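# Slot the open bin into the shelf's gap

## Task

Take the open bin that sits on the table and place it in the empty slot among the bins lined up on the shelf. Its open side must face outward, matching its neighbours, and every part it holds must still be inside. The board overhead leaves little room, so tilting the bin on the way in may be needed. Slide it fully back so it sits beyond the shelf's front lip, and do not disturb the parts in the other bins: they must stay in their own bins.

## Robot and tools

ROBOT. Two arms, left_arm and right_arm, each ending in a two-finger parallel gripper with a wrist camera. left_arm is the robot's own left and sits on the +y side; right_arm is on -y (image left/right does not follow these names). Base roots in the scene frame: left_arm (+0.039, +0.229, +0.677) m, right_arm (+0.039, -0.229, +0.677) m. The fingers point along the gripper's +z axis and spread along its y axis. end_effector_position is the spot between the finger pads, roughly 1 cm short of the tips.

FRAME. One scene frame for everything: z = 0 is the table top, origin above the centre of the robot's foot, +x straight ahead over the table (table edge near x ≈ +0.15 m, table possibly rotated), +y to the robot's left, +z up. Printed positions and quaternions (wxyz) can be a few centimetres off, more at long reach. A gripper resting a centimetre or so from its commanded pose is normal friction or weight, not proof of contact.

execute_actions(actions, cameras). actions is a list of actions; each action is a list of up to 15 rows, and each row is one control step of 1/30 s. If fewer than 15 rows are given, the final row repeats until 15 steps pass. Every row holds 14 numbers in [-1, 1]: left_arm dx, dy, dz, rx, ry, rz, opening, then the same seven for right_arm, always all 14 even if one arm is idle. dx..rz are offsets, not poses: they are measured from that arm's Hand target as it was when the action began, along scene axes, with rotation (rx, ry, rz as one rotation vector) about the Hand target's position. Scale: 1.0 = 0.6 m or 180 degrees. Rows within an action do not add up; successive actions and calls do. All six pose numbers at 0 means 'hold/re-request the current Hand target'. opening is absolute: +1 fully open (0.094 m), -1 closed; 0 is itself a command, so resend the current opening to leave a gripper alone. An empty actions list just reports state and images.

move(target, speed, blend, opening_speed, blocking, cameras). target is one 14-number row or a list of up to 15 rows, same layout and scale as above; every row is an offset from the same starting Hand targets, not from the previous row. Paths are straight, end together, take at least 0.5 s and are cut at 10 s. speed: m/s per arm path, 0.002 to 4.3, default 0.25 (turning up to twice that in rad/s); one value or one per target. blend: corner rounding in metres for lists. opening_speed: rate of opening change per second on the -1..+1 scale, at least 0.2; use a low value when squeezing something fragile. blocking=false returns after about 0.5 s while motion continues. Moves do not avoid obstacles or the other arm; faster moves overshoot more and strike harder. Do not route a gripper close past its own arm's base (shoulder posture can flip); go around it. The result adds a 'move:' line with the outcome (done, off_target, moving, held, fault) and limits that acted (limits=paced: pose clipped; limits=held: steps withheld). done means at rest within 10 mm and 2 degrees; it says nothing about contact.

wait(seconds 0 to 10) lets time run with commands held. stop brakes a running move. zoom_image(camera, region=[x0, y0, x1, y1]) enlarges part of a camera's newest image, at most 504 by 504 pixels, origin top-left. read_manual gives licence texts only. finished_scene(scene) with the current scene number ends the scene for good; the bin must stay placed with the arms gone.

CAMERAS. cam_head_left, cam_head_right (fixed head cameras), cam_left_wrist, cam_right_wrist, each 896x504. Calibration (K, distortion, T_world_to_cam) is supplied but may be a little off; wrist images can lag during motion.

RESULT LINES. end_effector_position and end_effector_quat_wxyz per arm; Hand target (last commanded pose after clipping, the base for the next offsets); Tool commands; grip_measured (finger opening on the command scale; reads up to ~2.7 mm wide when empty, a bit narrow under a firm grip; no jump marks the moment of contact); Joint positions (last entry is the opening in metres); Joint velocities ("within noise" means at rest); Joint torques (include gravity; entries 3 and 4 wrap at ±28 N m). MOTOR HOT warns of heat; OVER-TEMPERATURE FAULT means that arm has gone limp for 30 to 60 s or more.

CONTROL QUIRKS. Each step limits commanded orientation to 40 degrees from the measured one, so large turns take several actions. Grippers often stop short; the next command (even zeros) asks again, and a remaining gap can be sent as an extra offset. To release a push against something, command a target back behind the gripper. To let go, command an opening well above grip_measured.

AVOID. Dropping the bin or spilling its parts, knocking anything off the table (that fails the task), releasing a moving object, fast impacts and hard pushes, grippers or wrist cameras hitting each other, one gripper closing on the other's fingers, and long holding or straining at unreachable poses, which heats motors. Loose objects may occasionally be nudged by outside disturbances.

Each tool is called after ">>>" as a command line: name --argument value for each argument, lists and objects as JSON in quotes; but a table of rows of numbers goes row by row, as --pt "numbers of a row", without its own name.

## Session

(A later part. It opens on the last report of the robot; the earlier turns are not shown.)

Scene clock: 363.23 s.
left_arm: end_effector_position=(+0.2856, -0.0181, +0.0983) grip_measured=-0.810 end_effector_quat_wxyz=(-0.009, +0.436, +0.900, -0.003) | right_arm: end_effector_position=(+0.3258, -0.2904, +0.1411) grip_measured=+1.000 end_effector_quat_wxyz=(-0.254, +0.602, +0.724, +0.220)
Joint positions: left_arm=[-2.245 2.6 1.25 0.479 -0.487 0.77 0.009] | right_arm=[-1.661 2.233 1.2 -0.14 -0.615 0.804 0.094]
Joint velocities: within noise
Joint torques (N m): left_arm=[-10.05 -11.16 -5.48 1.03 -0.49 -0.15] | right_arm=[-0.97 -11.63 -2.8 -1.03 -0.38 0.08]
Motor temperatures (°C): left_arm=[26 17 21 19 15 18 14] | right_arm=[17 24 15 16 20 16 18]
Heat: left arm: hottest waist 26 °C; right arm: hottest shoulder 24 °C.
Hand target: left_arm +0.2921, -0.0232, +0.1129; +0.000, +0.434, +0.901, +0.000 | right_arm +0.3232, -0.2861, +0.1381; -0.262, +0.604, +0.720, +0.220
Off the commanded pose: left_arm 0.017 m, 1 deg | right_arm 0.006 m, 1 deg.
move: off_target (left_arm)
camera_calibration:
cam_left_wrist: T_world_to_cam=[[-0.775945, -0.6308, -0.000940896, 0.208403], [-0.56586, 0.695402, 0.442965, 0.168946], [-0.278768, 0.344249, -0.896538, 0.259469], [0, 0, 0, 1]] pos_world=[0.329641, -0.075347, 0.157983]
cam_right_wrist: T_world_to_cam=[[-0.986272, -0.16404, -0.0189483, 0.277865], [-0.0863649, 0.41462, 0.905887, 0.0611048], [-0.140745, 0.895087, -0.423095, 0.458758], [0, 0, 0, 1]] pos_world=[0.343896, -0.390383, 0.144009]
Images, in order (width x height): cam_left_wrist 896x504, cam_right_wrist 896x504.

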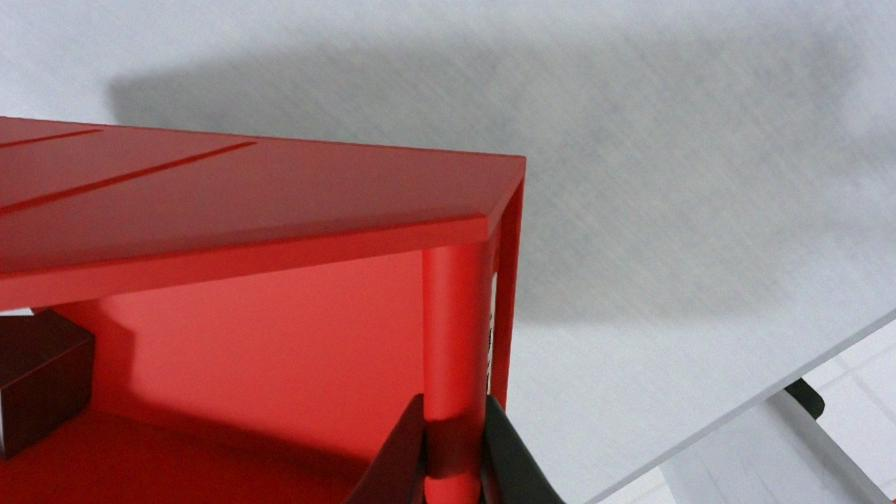

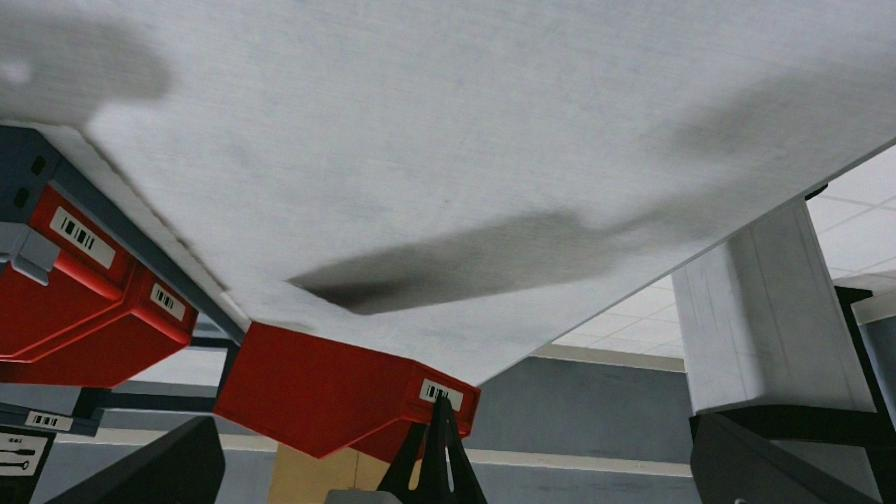

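>>> move --pt "-0.037 0.02 0.178 0 0 0 -0.88 0 0 0 0 0 0 1" --pt "-0.037 0.389 0.178 0 0 -0.1878 -0.88 0 0 0 0 0 0 1" --speed 0.15 --blend 0.03

Scene clock: 402.00 s.
left_arm: end_effector_position=(+0.2711, +0.2087, +0.2042) grip_measured=-0.810 end_effector_quat_wxyz=(-0.005, +0.674, +0.739, -0.002) | right_arm: end_effector_position=(+0.3258, -0.2904, +0.1411) grip_measured=+1.000 end_effector_quat_wxyz=(-0.254, +0.602, +0.724, +0.220)
Joint positions: left_arm=[-1.845 2.223 0.703 0.766 -0.209 1.66 0.009] | right_arm=[-1.661 2.233 1.2 -0.14 -0.615 0.804 0.094]
Joint velocities: within noise
Joint torques (N m): left_arm=[-3.19 -10.7 -8.9 1.33 0.23 0.02] | right_arm=[-0.5 -11.87 -2.69 -0.87 -0.36 0.05]
Motor temperatures (°C): left_arm=[26 17 22 19 15 18 15] | right_arm=[17 24 15 16 20 16 18]
Heat: left arm: hottest waist 26 °C; right arm: hottest shoulder 24 °C.
Hand target: left_arm +0.2700, +0.2103, +0.2196; +0.000, +0.678, +0.735, +0.000 | right_arm +0.3232, -0.2861, +0.1381; -0.262, +0.604, +0.720, +0.220
Off the commanded pose: left_arm 0.016 m, 1 deg | right_arm 0.006 m, 1 deg.
move: off_target (left_arm)
camera_calibration:
cam_left_wrist: T_world_to_cam=[[-0.994528, -0.104371, -0.00459702, 0.290461], [-0.0960153, 0.895793, 0.433977, -0.211316], [-0.0411767, 0.432043, -0.900912, 0.190505], [0, 0, 0, 1]] pos_world=[0.276426, 0.137304, 0.26467]
cam_right_wrist: T_world_to_cam=[[-0.986272, -0.16404, -0.0189483, 0.277865], [-0.0863649, 0.41462, 0.905887, 0.0611048], [-0.140745, 0.895087, -0.423095, 0.458758], [0, 0, 0, 1]] pos_world=[0.343896, -0.390383, 0.144009]

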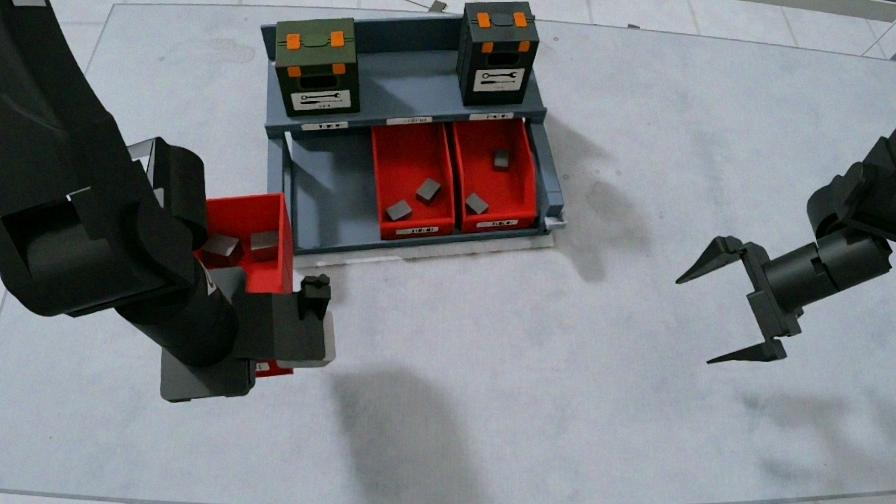

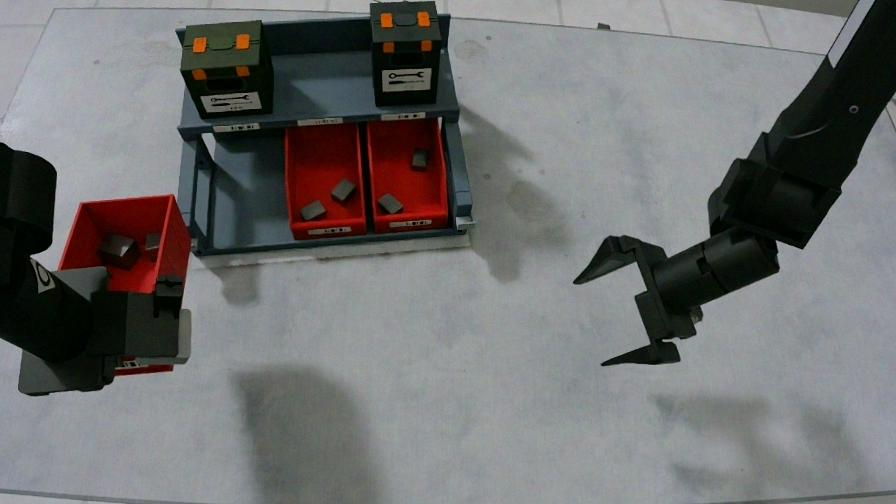

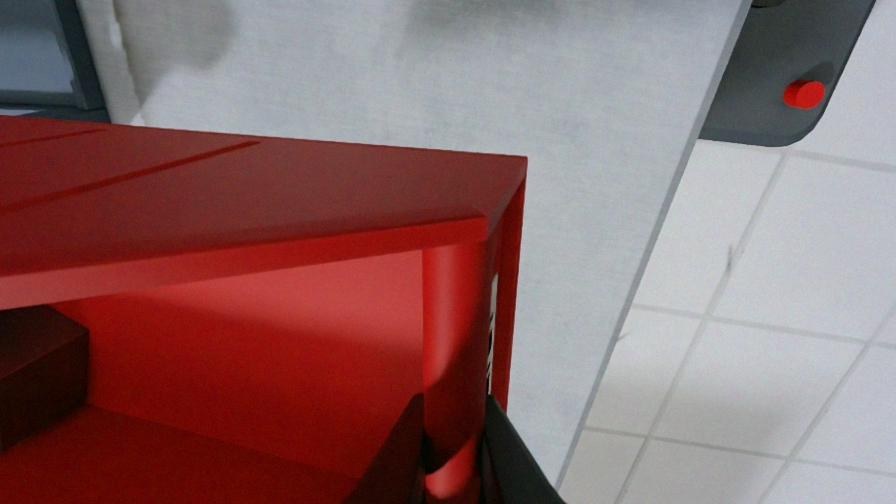

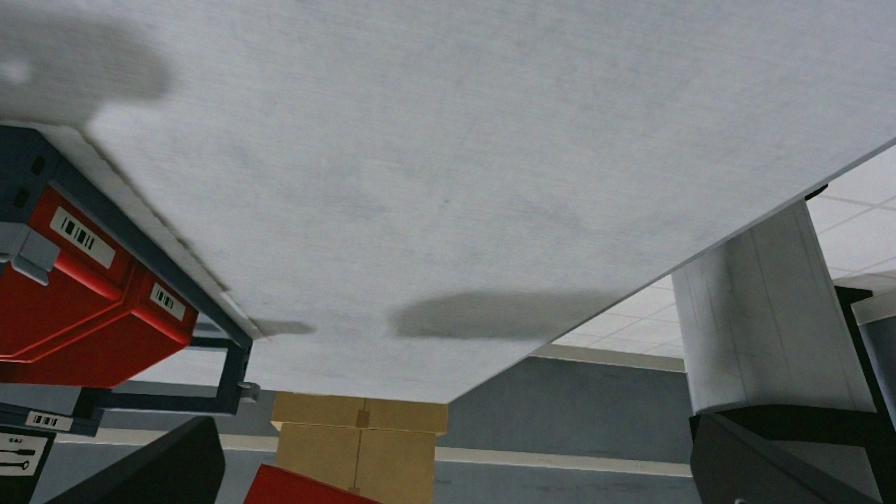

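>>> move --target '[0,0,0, 0,0,0, -0.88, 0.093,0.3635,0.1032,0.0055,-0.0009,-0.2277,1]' --speed 0.25

>>> zoom_image --camera "cam_right_wrist" --region '[150, 50, 650, 500]'

Scene clock: 411.80 s.
left_arm: end_effector_position=(+0.2713, +0.2088, +0.2042) grip_measured=-0.810 end_effector_quat_wxyz=(-0.004, +0.675, +0.738, -0.002) | right_arm: end_effector_position=(+0.4015, -0.0704, +0.1985) grip_measured=+1.000 end_effector_quat_wxyz=(-0.161, +0.810, +0.464, +0.319)
Joint positions: left_arm=[-1.845 2.223 0.703 0.767 -0.209 1.661 0.009] | right_arm=[-1.204 2.304 0.918 0.956 -0.384 2.004 0.094]
Joint velocities: within noise
Joint torques (N m): left_arm=[-2.9 -10.99 -8.96 1.26 0.24 0.04] | right_arm=[5.66 -9.99 -7.64 1.29 -0.22 0.07]
Motor temperatures (°C): left_arm=[26 17 23 19 15 18 15] | right_arm=[17 24 16 16 20 16 18]
Heat: left arm: hottest waist 26 °C; right arm: hottest shoulder 24 °C.
Hand target: left_arm +0.2700, +0.2103, +0.2196; +0.000, +0.678, +0.735, +0.000 | right_arm +0.3789, -0.0679, +0.2000; -0.172, +0.815, +0.462, +0.304
Off the commanded pose: left_arm 0.016 m, 1 deg | right_arm 0.023 m, 2 deg.
move: off_target (left_arm, right_arm)
camera_calibration:
cam_left_wrist: T_world_to_cam=[[-0.994627, -0.103393, -0.00523937, 0.290625], [-0.0954121, 0.895859, 0.433975, -0.211483], [-0.0401763, 0.432143, -0.90091, 0.190216], [0, 0, 0, 1]] pos_world=[0.276527, 0.137307, 0.264668]
cam_right_wrist: T_world_to_cam=[[-0.84768, 0.528897, -0.0413101, 0.387319], [0.169896, 0.344414, 0.923317, -0.186838], [0.502567, 0.775659, -0.38181, 0.0219737], [0, 0, 0, 1]] pos_world=[0.349022, -0.157546, 0.196901]

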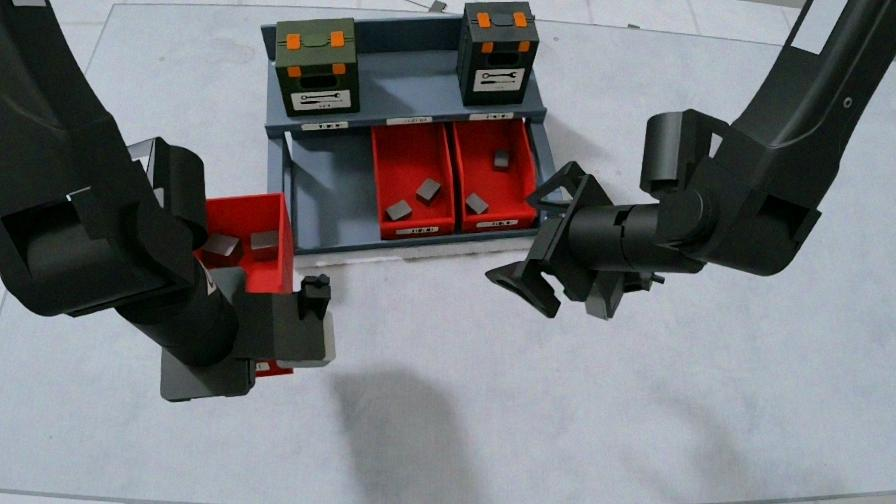

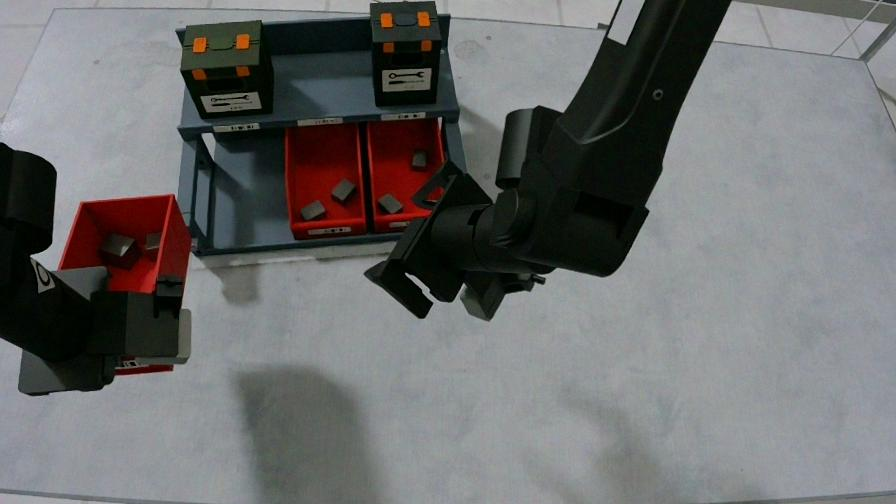

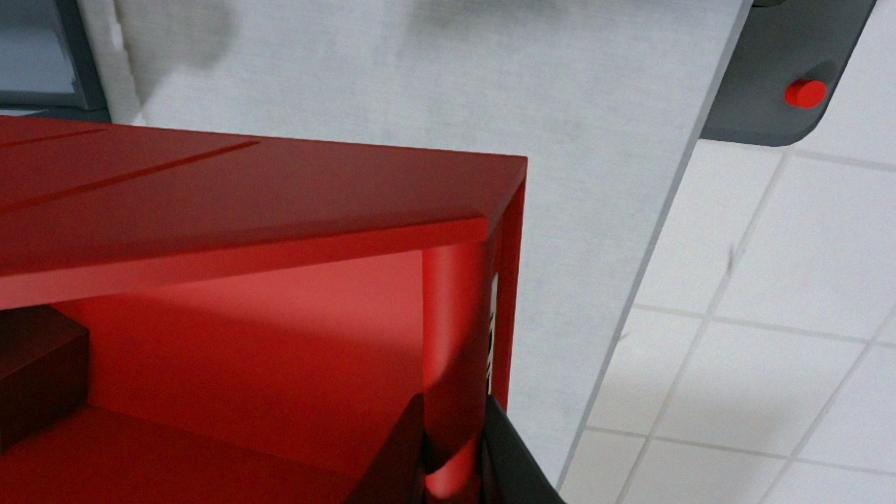

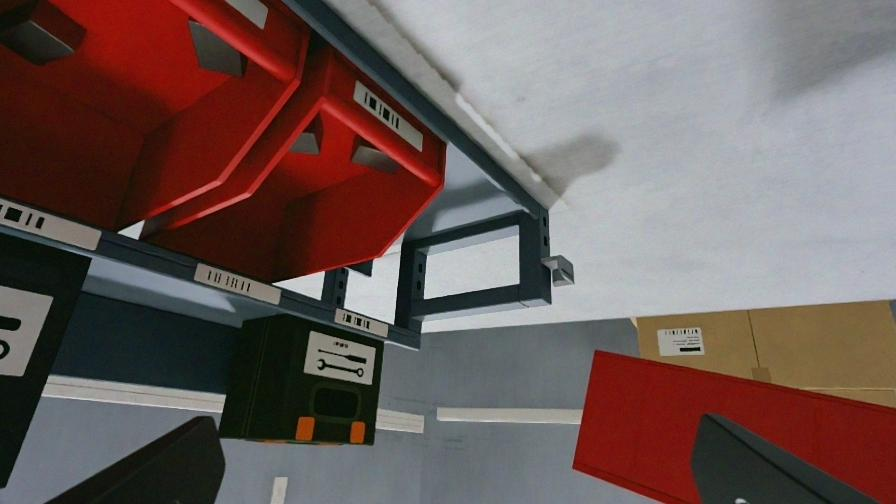

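Scaled by 1.008 from the camera's 896x504 image, which has a finer 1280x720 frame.

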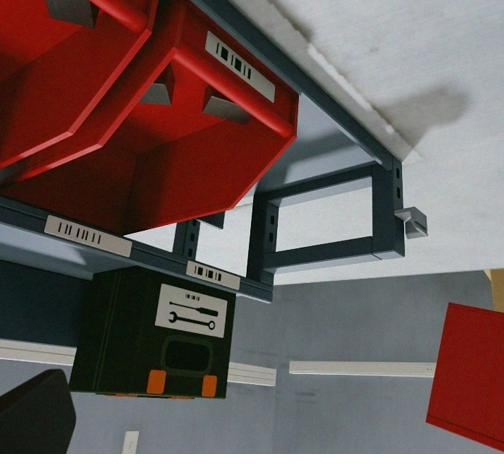

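>>> move --pt "0.0333 -0.147 -0.05 0.0028 -0.0332 0 -0.88 0 0 0 0 0 0 1" --pt "0.0333 -0.147 -0.158 0.0028 -0.0332 0 -0.88 0 0 0 0 0 0 1" --speed 0.12

>>> zoom_image --camera "cam_right_wrist" --region '[300, 50, 800, 500]'

Scene clock: 447.50 s.
left_arm: end_effector_position=(+0.2894, +0.1242, +0.1235) grip_measured=-0.811 end_effector_quat_wxyz=(+0.032, +0.673, +0.738, +0.038) | right_arm: end_effector_position=(+0.4016, -0.0705, +0.1985) grip_measured=+1.000 end_effector_quat_wxyz=(-0.161, +0.811, +0.464, +0.319)
Joint positions: left_arm=[-1.996 2.485 0.976 0.843 -0.318 1.586 0.009] | right_arm=[-1.204 2.304 0.918 0.956 -0.383 2.005 0.094]
Joint velocities: within noise
Joint torques (N m): left_arm=[-5.07 -8.12 -5.45 0.95 0.16 0.02] | right_arm=[4.78 -9.41 -7.57 1.36 -0.25 0.05]
Motor temperatures (°C): left_arm=[25 17 26 19 15 18 16] | right_arm=[17 24 18 16 20 16 18]
Heat: left arm: hottest elbow 26 °C; right arm: hottest shoulder 24 °C.
Hand target: left_arm +0.2898, +0.1220, +0.1249; +0.035, +0.677, +0.734, +0.039 | right_arm +0.3789, -0.0679, +0.2000; -0.172, +0.815, +0.461, +0.304
Off the commanded pose: left_arm 0.003 m, 1 deg | right_arm 0.023 m, 2 deg.
move: off_target (right_arm)
camera_calibration:
cam_left_wrist: T_world_to_cam=[[-0.988019, -0.104772, -0.113318, 0.311051], [-0.143852, 0.891147, 0.430307, -0.0839419], [0.0558989, 0.441453, -0.895542, 0.125202], [0, 0, 0, 1]] pos_world=[0.288251, 0.0521232, 0.183492]
cam_right_wrist: T_world_to_cam=[[-0.84713, 0.529801, -0.0410109, 0.387205], [0.170592, 0.344237, 0.923254, -0.187098], [0.503259, 0.77512, -0.381994, 0.0216844], [0, 0, 0, 1]] pos_world=[0.349017, -0.157544, 0.196902]

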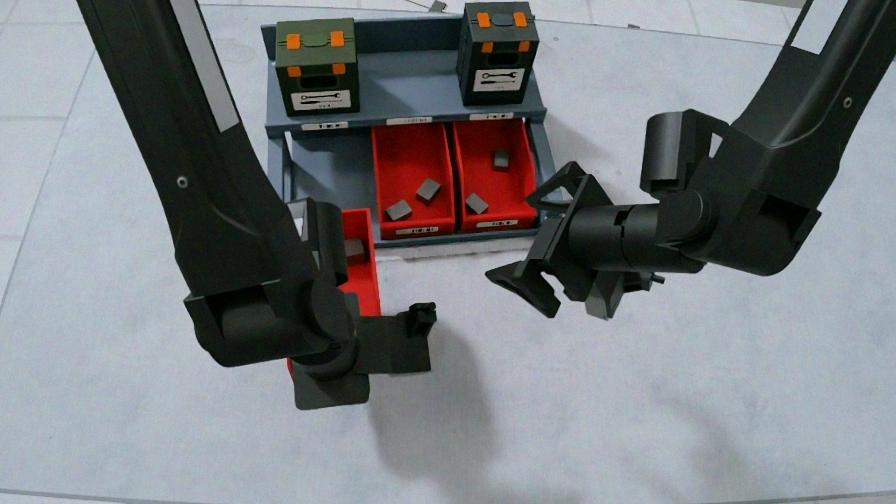

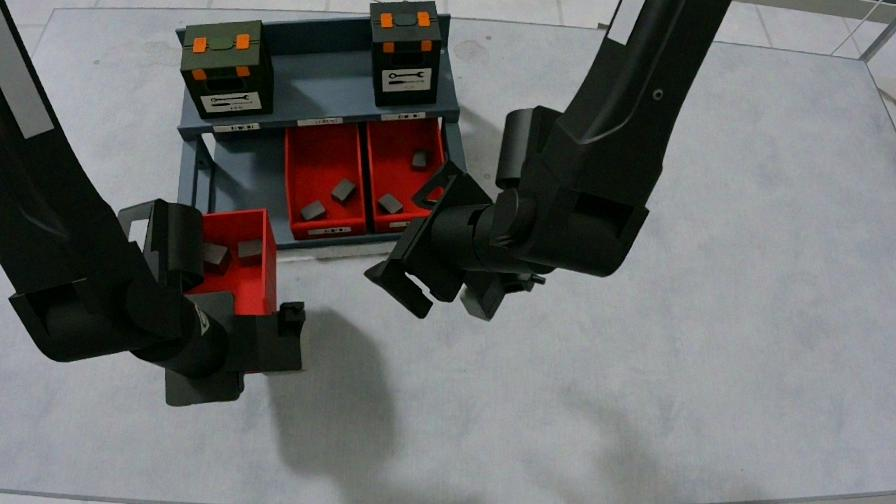

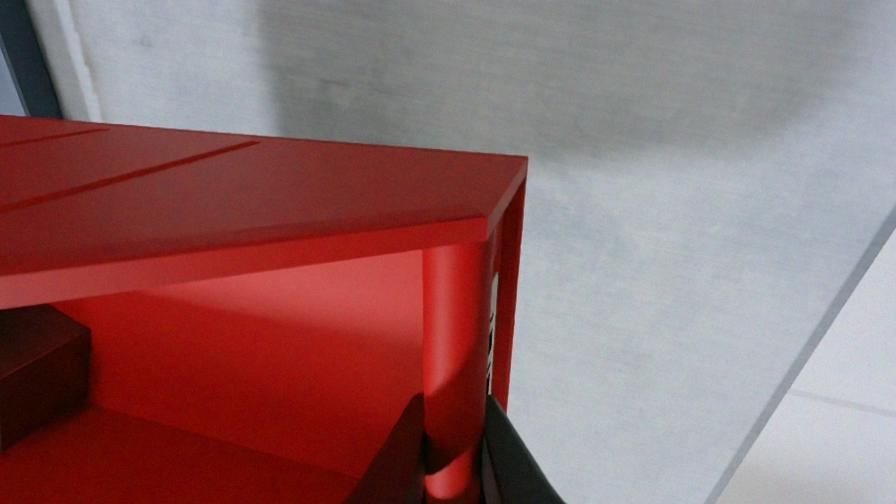

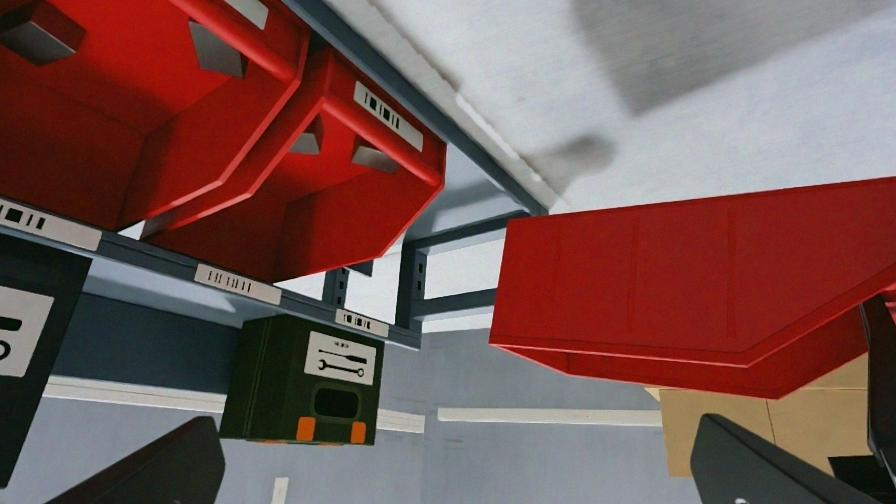

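Scaled by 1.008 from the camera's 896x504 image, which has a finer 1280x720 frame.

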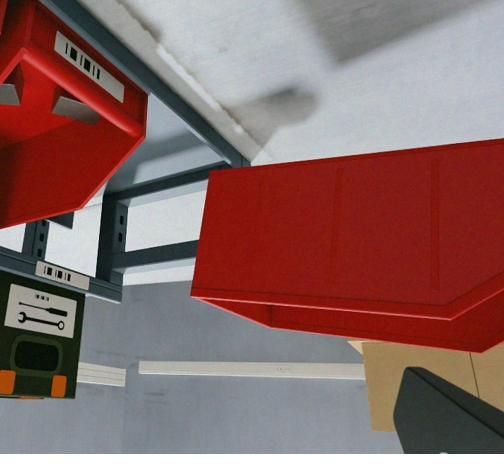

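>>> zoom_image --camera "cam_right_wrist" --region '[380, 100, 580, 260]'

Scaled by 2.520 from the camera's 896x504 image, which has a finer 1280x720 frame.

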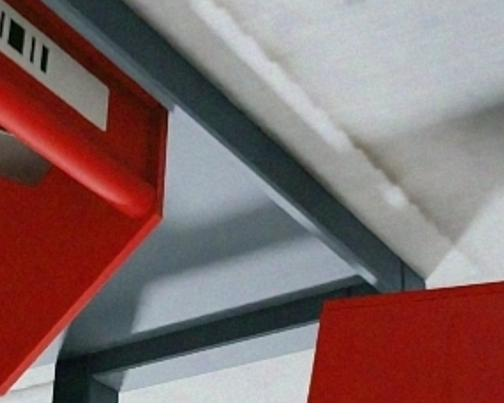

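>>> move --pt "0.0 -0.0035 -0.055 0 0 0 -0.88 0 0 0 0 0 0 1" --pt "0.043 -0.0035 -0.068 0 0 0 -0.88 0 0 0 0 0 0 1" --speed 0.1

>>> zoom_image --camera "cam_right_wrist" --region '[300, 50, 800, 500]'

>>> zoom_image --camera "cam_head_left" --region '[240, 80, 480, 300]'

Scene clock: 480.37 s.
left_arm: end_effector_position=(+0.3019, +0.1190, +0.0798) grip_measured=-0.811 end_effector_quat_wxyz=(+0.026, +0.676, +0.736, +0.031) | right_arm: end_effector_position=(+0.4016, -0.0705, +0.1985) grip_measured=+1.000 end_effector_quat_wxyz=(-0.161, +0.811, +0.464, +0.319)
Joint positions: left_arm=[-1.979 2.547 1.122 0.743 -0.304 1.598 0.009] | right_arm=[-1.204 2.304 0.918 0.956 -0.383 2.005 0.094]
Joint velocities: within noise
Joint torques (N m): left_arm=[-5.3 -10.17 -4.92 0.76 0.18 0.04] | right_arm=[4.95 -9.7 -7.66 1.32 -0.23 0.03]
Motor temperatures (°C): left_arm=[25 17 24 18 15 18 16] | right_arm=[17 24 19 16 20 16 18]
Heat: left arm: hottest waist 25 °C; right arm: hottest shoulder 24 °C.
Hand target: left_arm +0.3156, +0.1199, +0.0841; +0.035, +0.677, +0.734, +0.038 | right_arm +0.3789, -0.0679, +0.2000; -0.172, +0.815, +0.462, +0.304
Off the commanded pose: left_arm 0.014 m, 1 deg | right_arm 0.023 m, 2 deg.
move: off_target (left_arm, right_arm)
camera_calibration:
cam_left_wrist: T_world_to_cam=[[-0.990575, -0.0982491, -0.095439, 0.316458], [-0.130046, 0.893365, 0.430101, -0.0631096], [0.0430049, 0.438459, -0.897722, 0.0919993], [0, 0, 0, 1]] pos_world=[0.301312, 0.0471338, 0.139936]
cam_right_wrist: T_world_to_cam=[[-0.84713, 0.529801, -0.0410109, 0.387205], [0.170592, 0.344237, 0.923254, -0.187098], [0.503259, 0.77512, -0.381994, 0.0216844], [0, 0, 0, 1]] pos_world=[0.349017, -0.157544, 0.196902]

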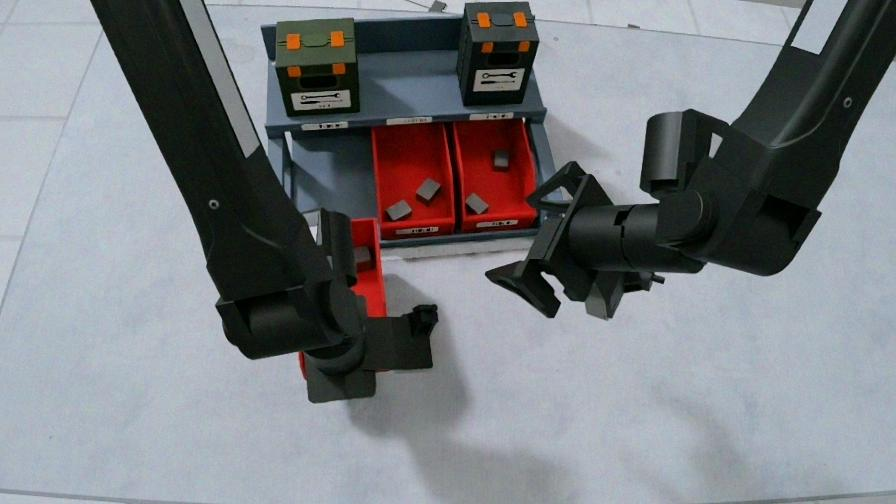

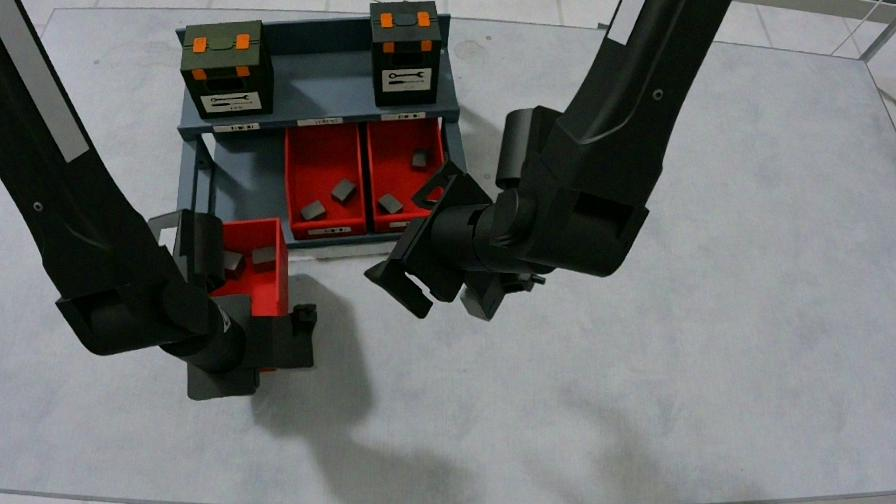

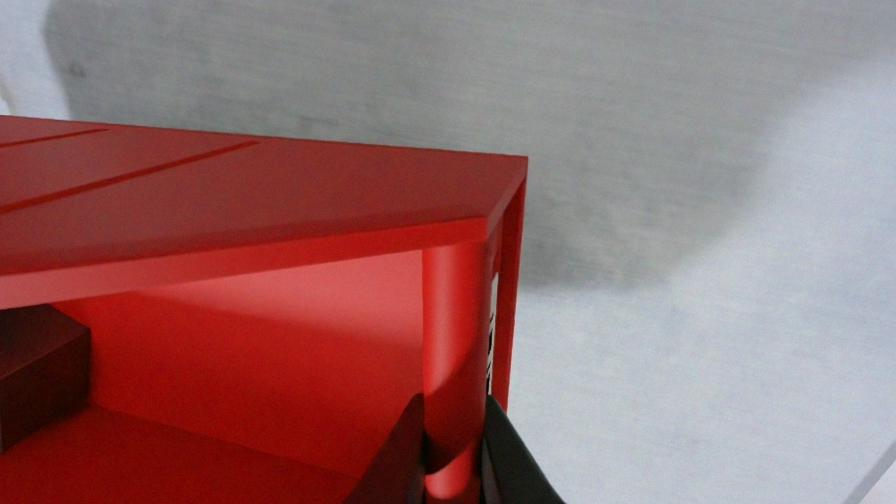

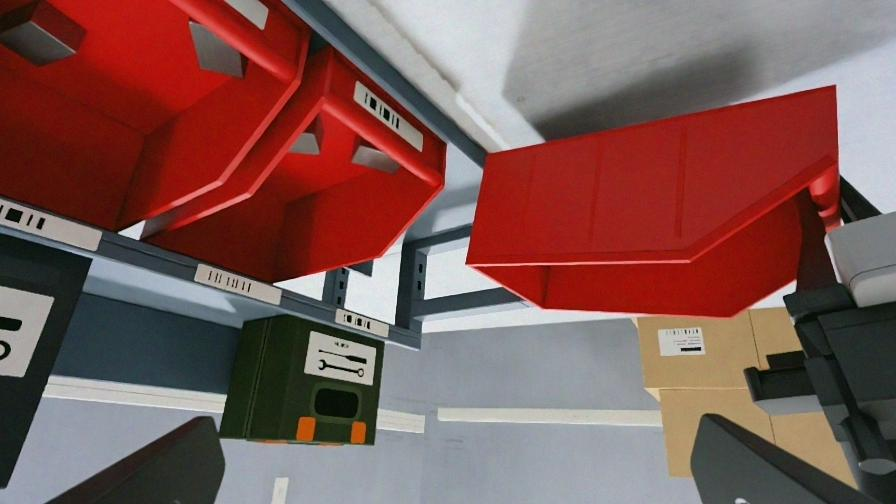

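Scaled by 1.008 from the camera's 896x504 image, which has a finer 1280x720 frame.

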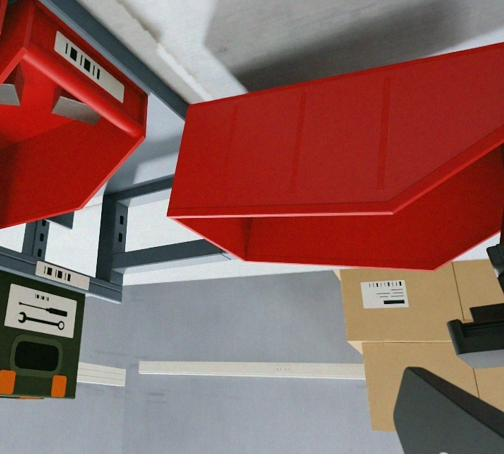

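Scaled by 2.100 from the camera's 896x504 image, which has a finer 1280x720 frame.

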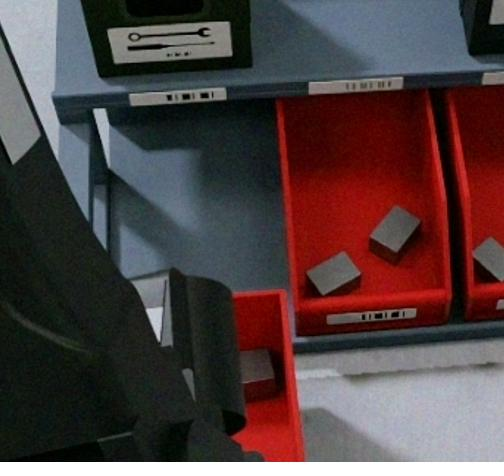

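>>> zoom_image --camera "cam_head_right" --region '[160, 80, 400, 300]'

Scaled by 2.100 from the camera's 896x504 image, which has a finer 1280x720 frame.

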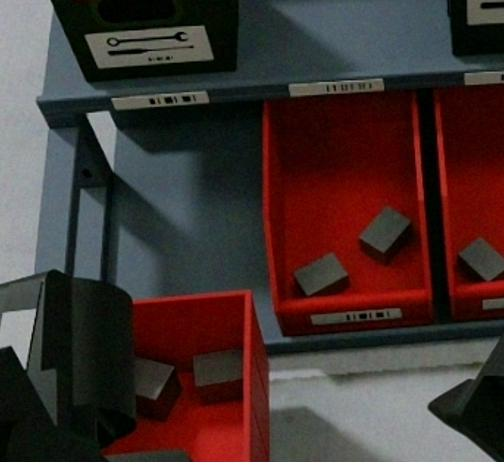

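>>> move --pt "0.0 0.0133 0.003 0 0 0 -0.88 0 0 0 0 0 0 1" --pt "0.0717 0.0133 0.003 0 0 0 -0.88 0 0 0 0 0 0 1" --pt "0.14 0.021 -0.008 0 0 0 -0.88 0 0 0 0 0 0 1" --speed 0.08

>>> zoom_image --camera "cam_right_wrist" --region '[300, 50, 800, 500]'

>>> zoom_image --camera "cam_head_right" --region '[160, 80, 400, 300]'

Scene clock: 520.77 s.
left_arm: end_effector_position=(+0.3761, +0.1302, +0.0717) grip_measured=-0.811 end_effector_quat_wxyz=(+0.022, +0.677, +0.735, +0.026) | right_arm: end_effector_position=(+0.4016, -0.0705, +0.1985) grip_measured=+1.000 end_effector_quat_wxyz=(-0.161, +0.811, +0.464, +0.319)
Joint positions: left_arm=[-1.967 2.451 1.229 0.527 -0.295 1.606 0.009] | right_arm=[-1.204 2.304 0.918 0.956 -0.383 2.005 0.094]
Joint velocities: within noise
Joint torques (N m): left_arm=[-5.71 -13.22 -3.3 0.85 0.19 0.03] | right_arm=[5.6 -9.58 -7.57 1.35 -0.23 0.04]
Motor temperatures (°C): left_arm=[25 17 23 18 15 18 16] | right_arm=[18 24 19 16 20 16 18]
Heat: left arm: hottest waist 25 °C; right arm: hottest shoulder 24 °C.
Hand target: left_arm +0.3995, +0.1327, +0.0793; +0.035, +0.677, +0.734, +0.039 | right_arm +0.3789, -0.0679, +0.2000; -0.172, +0.815, +0.462, +0.304
Off the commanded pose: left_arm 0.025 m, 2 deg | right_arm 0.023 m, 2 deg.
move: off_target (left_arm, right_arm)
camera_calibration:
cam_left_wrist: T_world_to_cam=[[-0.992233, -0.0940786, -0.0813858, 0.38939], [-0.120154, 0.894213, 0.431215, -0.063891], [0.0322081, 0.437645, -0.898571, 0.080939], [0, 0, 0, 1]] pos_world=[0.376082, 0.0583429, 0.131971]
cam_right_wrist: T_world_to_cam=[[-0.84713, 0.529801, -0.0410109, 0.387205], [0.170592, 0.344237, 0.923254, -0.187098], [0.503259, 0.77512, -0.381994, 0.0216844], [0, 0, 0, 1]] pos_world=[0.349017, -0.157544, 0.196902]

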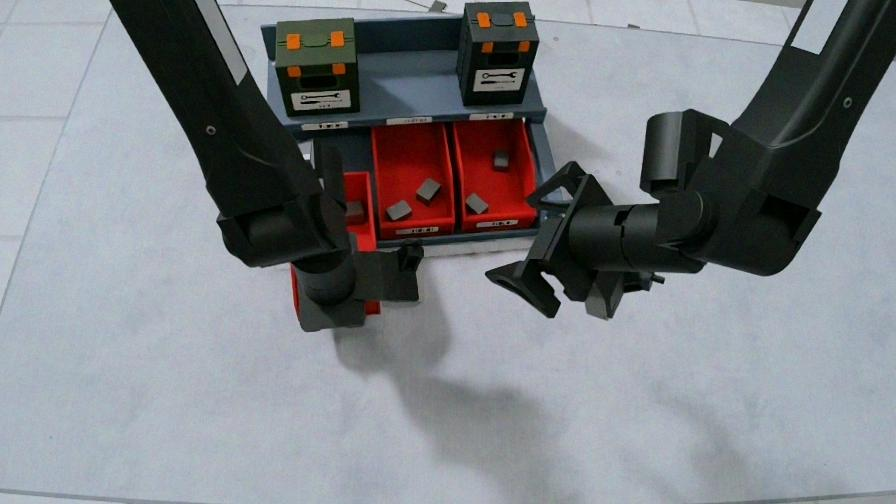

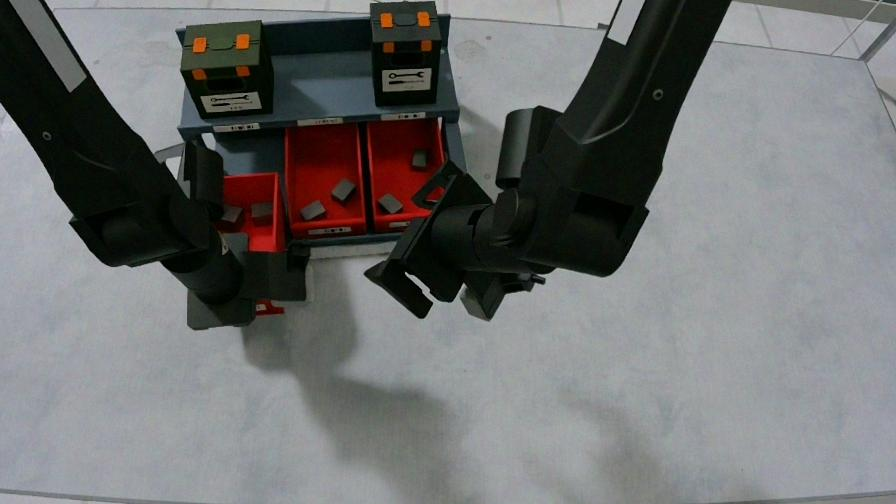

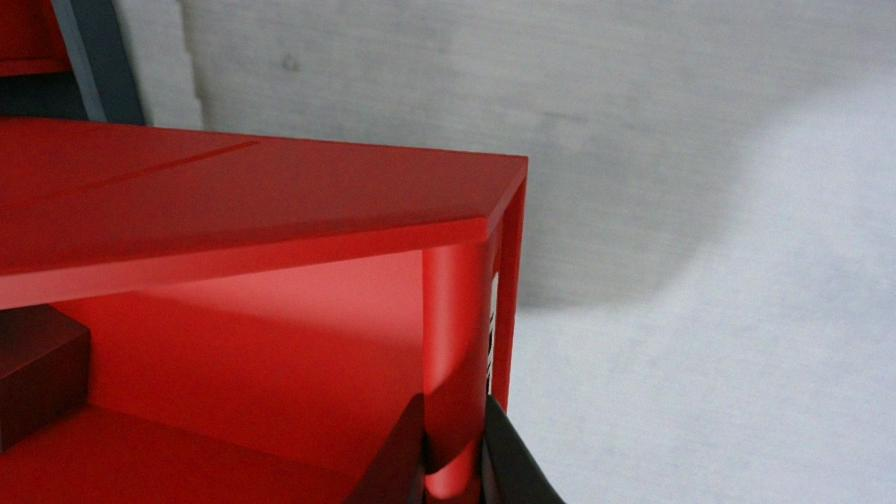

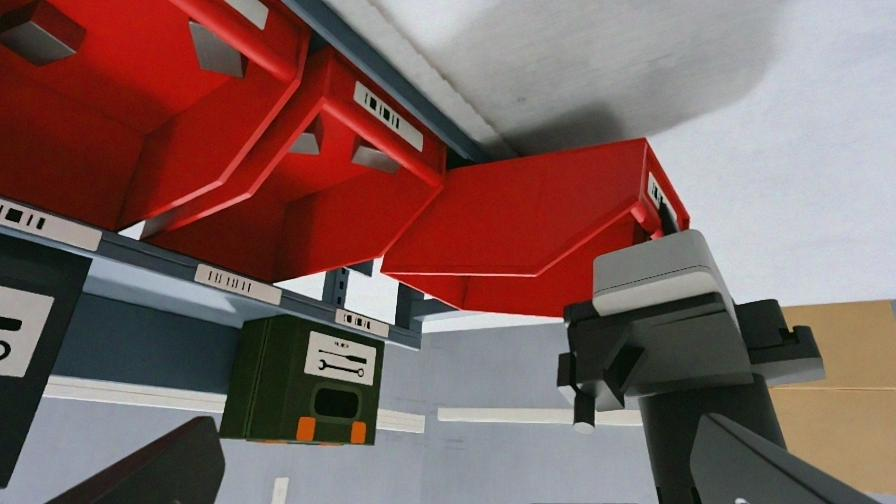

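Scaled by 1.008 from the camera's 896x504 image, which has a finer 1280x720 frame.

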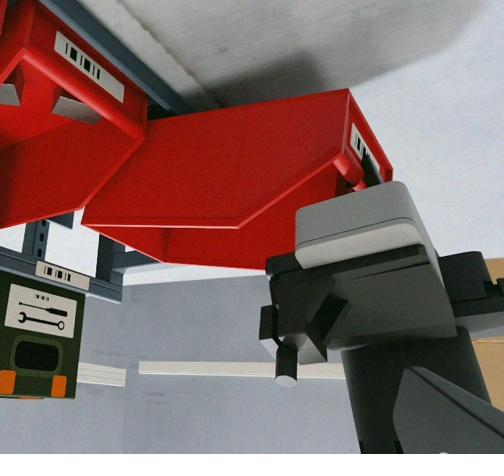

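Scaled by 2.100 from the camera's 896x504 image, which has a finer 1280x720 frame.

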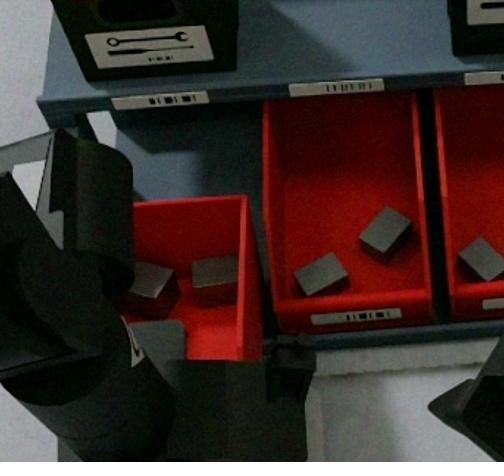

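>>> move --pt "0.06 0.006 -0.006 0 0 0 -0.88 0 0 0 0 0 0 1" --speed 0.08 --cameras '["cam_right_wrist","cam_head_right"]'

>>> zoom_image --camera "cam_right_wrist" --region '[300, 100, 650, 400]'

Scene clock: 529.77 s.
left_arm: end_effector_position=(+0.4132, +0.1323, +0.0678) grip_measured=-0.811 end_effector_quat_wxyz=(+0.023, +0.678, +0.735, +0.026) | right_arm: end_effector_position=(+0.4016, -0.0705, +0.1985) grip_measured=+1.000 end_effector_quat_wxyz=(-0.161, +0.811, +0.464, +0.319)
Joint positions: left_arm=[-1.967 2.423 1.297 0.433 -0.293 1.607 0.009] | right_arm=[-1.204 2.304 0.918 0.956 -0.383 2.005 0.094]
Joint velocities: within noise
Joint torques (N m): left_arm=[-5.83 -13.74 -2.58 0.61 0.2 0.03] | right_arm=[5.07 -9.52 -7.57 1.39 -0.23 0.09]
Motor temperatures (°C): left_arm=[25 17 23 18 15 17 16] | right_arm=[18 24 19 16 20 16 18]
Heat: left arm: hottest waist 25 °C; right arm: hottest shoulder 24 °C.
Hand target: left_arm +0.4355, +0.1361, +0.0757; +0.035, +0.677, +0.734, +0.038 | right_arm +0.3789, -0.0679, +0.2000; -0.172, +0.815, +0.462, +0.304
Off the commanded pose: left_arm 0.024 m, 2 deg | right_arm 0.023 m, 2 deg.
move: off_target (left_arm, right_arm)
camera_calibration:
cam_right_wrist: T_world_to_cam=[[-0.84713, 0.529801, -0.0410109, 0.387205], [0.170592, 0.344237, 0.923254, -0.187098], [0.503259, 0.77512, -0.381994, 0.0216844], [0, 0, 0, 1]] pos_world=[0.349017, -0.157544, 0.196902]
Images, in order (width x height): cam_head_right 896x504, cam_right_wrist 896x504.

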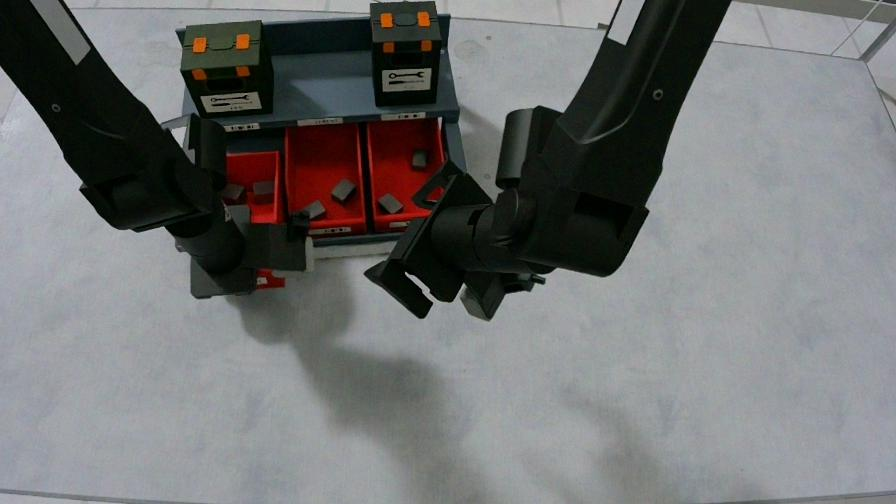

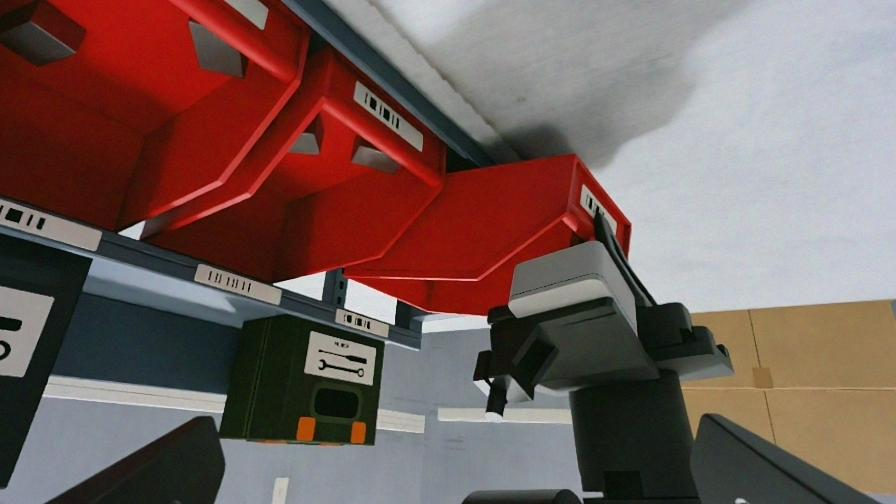

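Scaled by 1.440 from the camera's 896x504 image, which has a finer 1280x720 frame.

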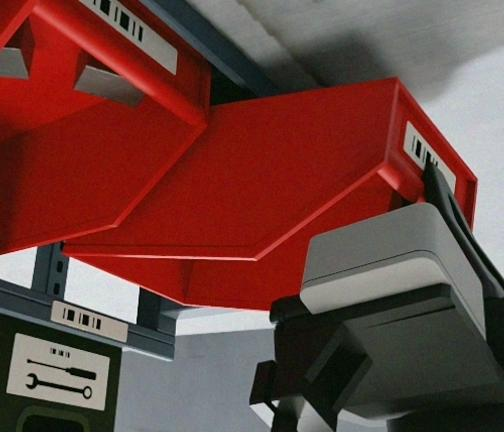

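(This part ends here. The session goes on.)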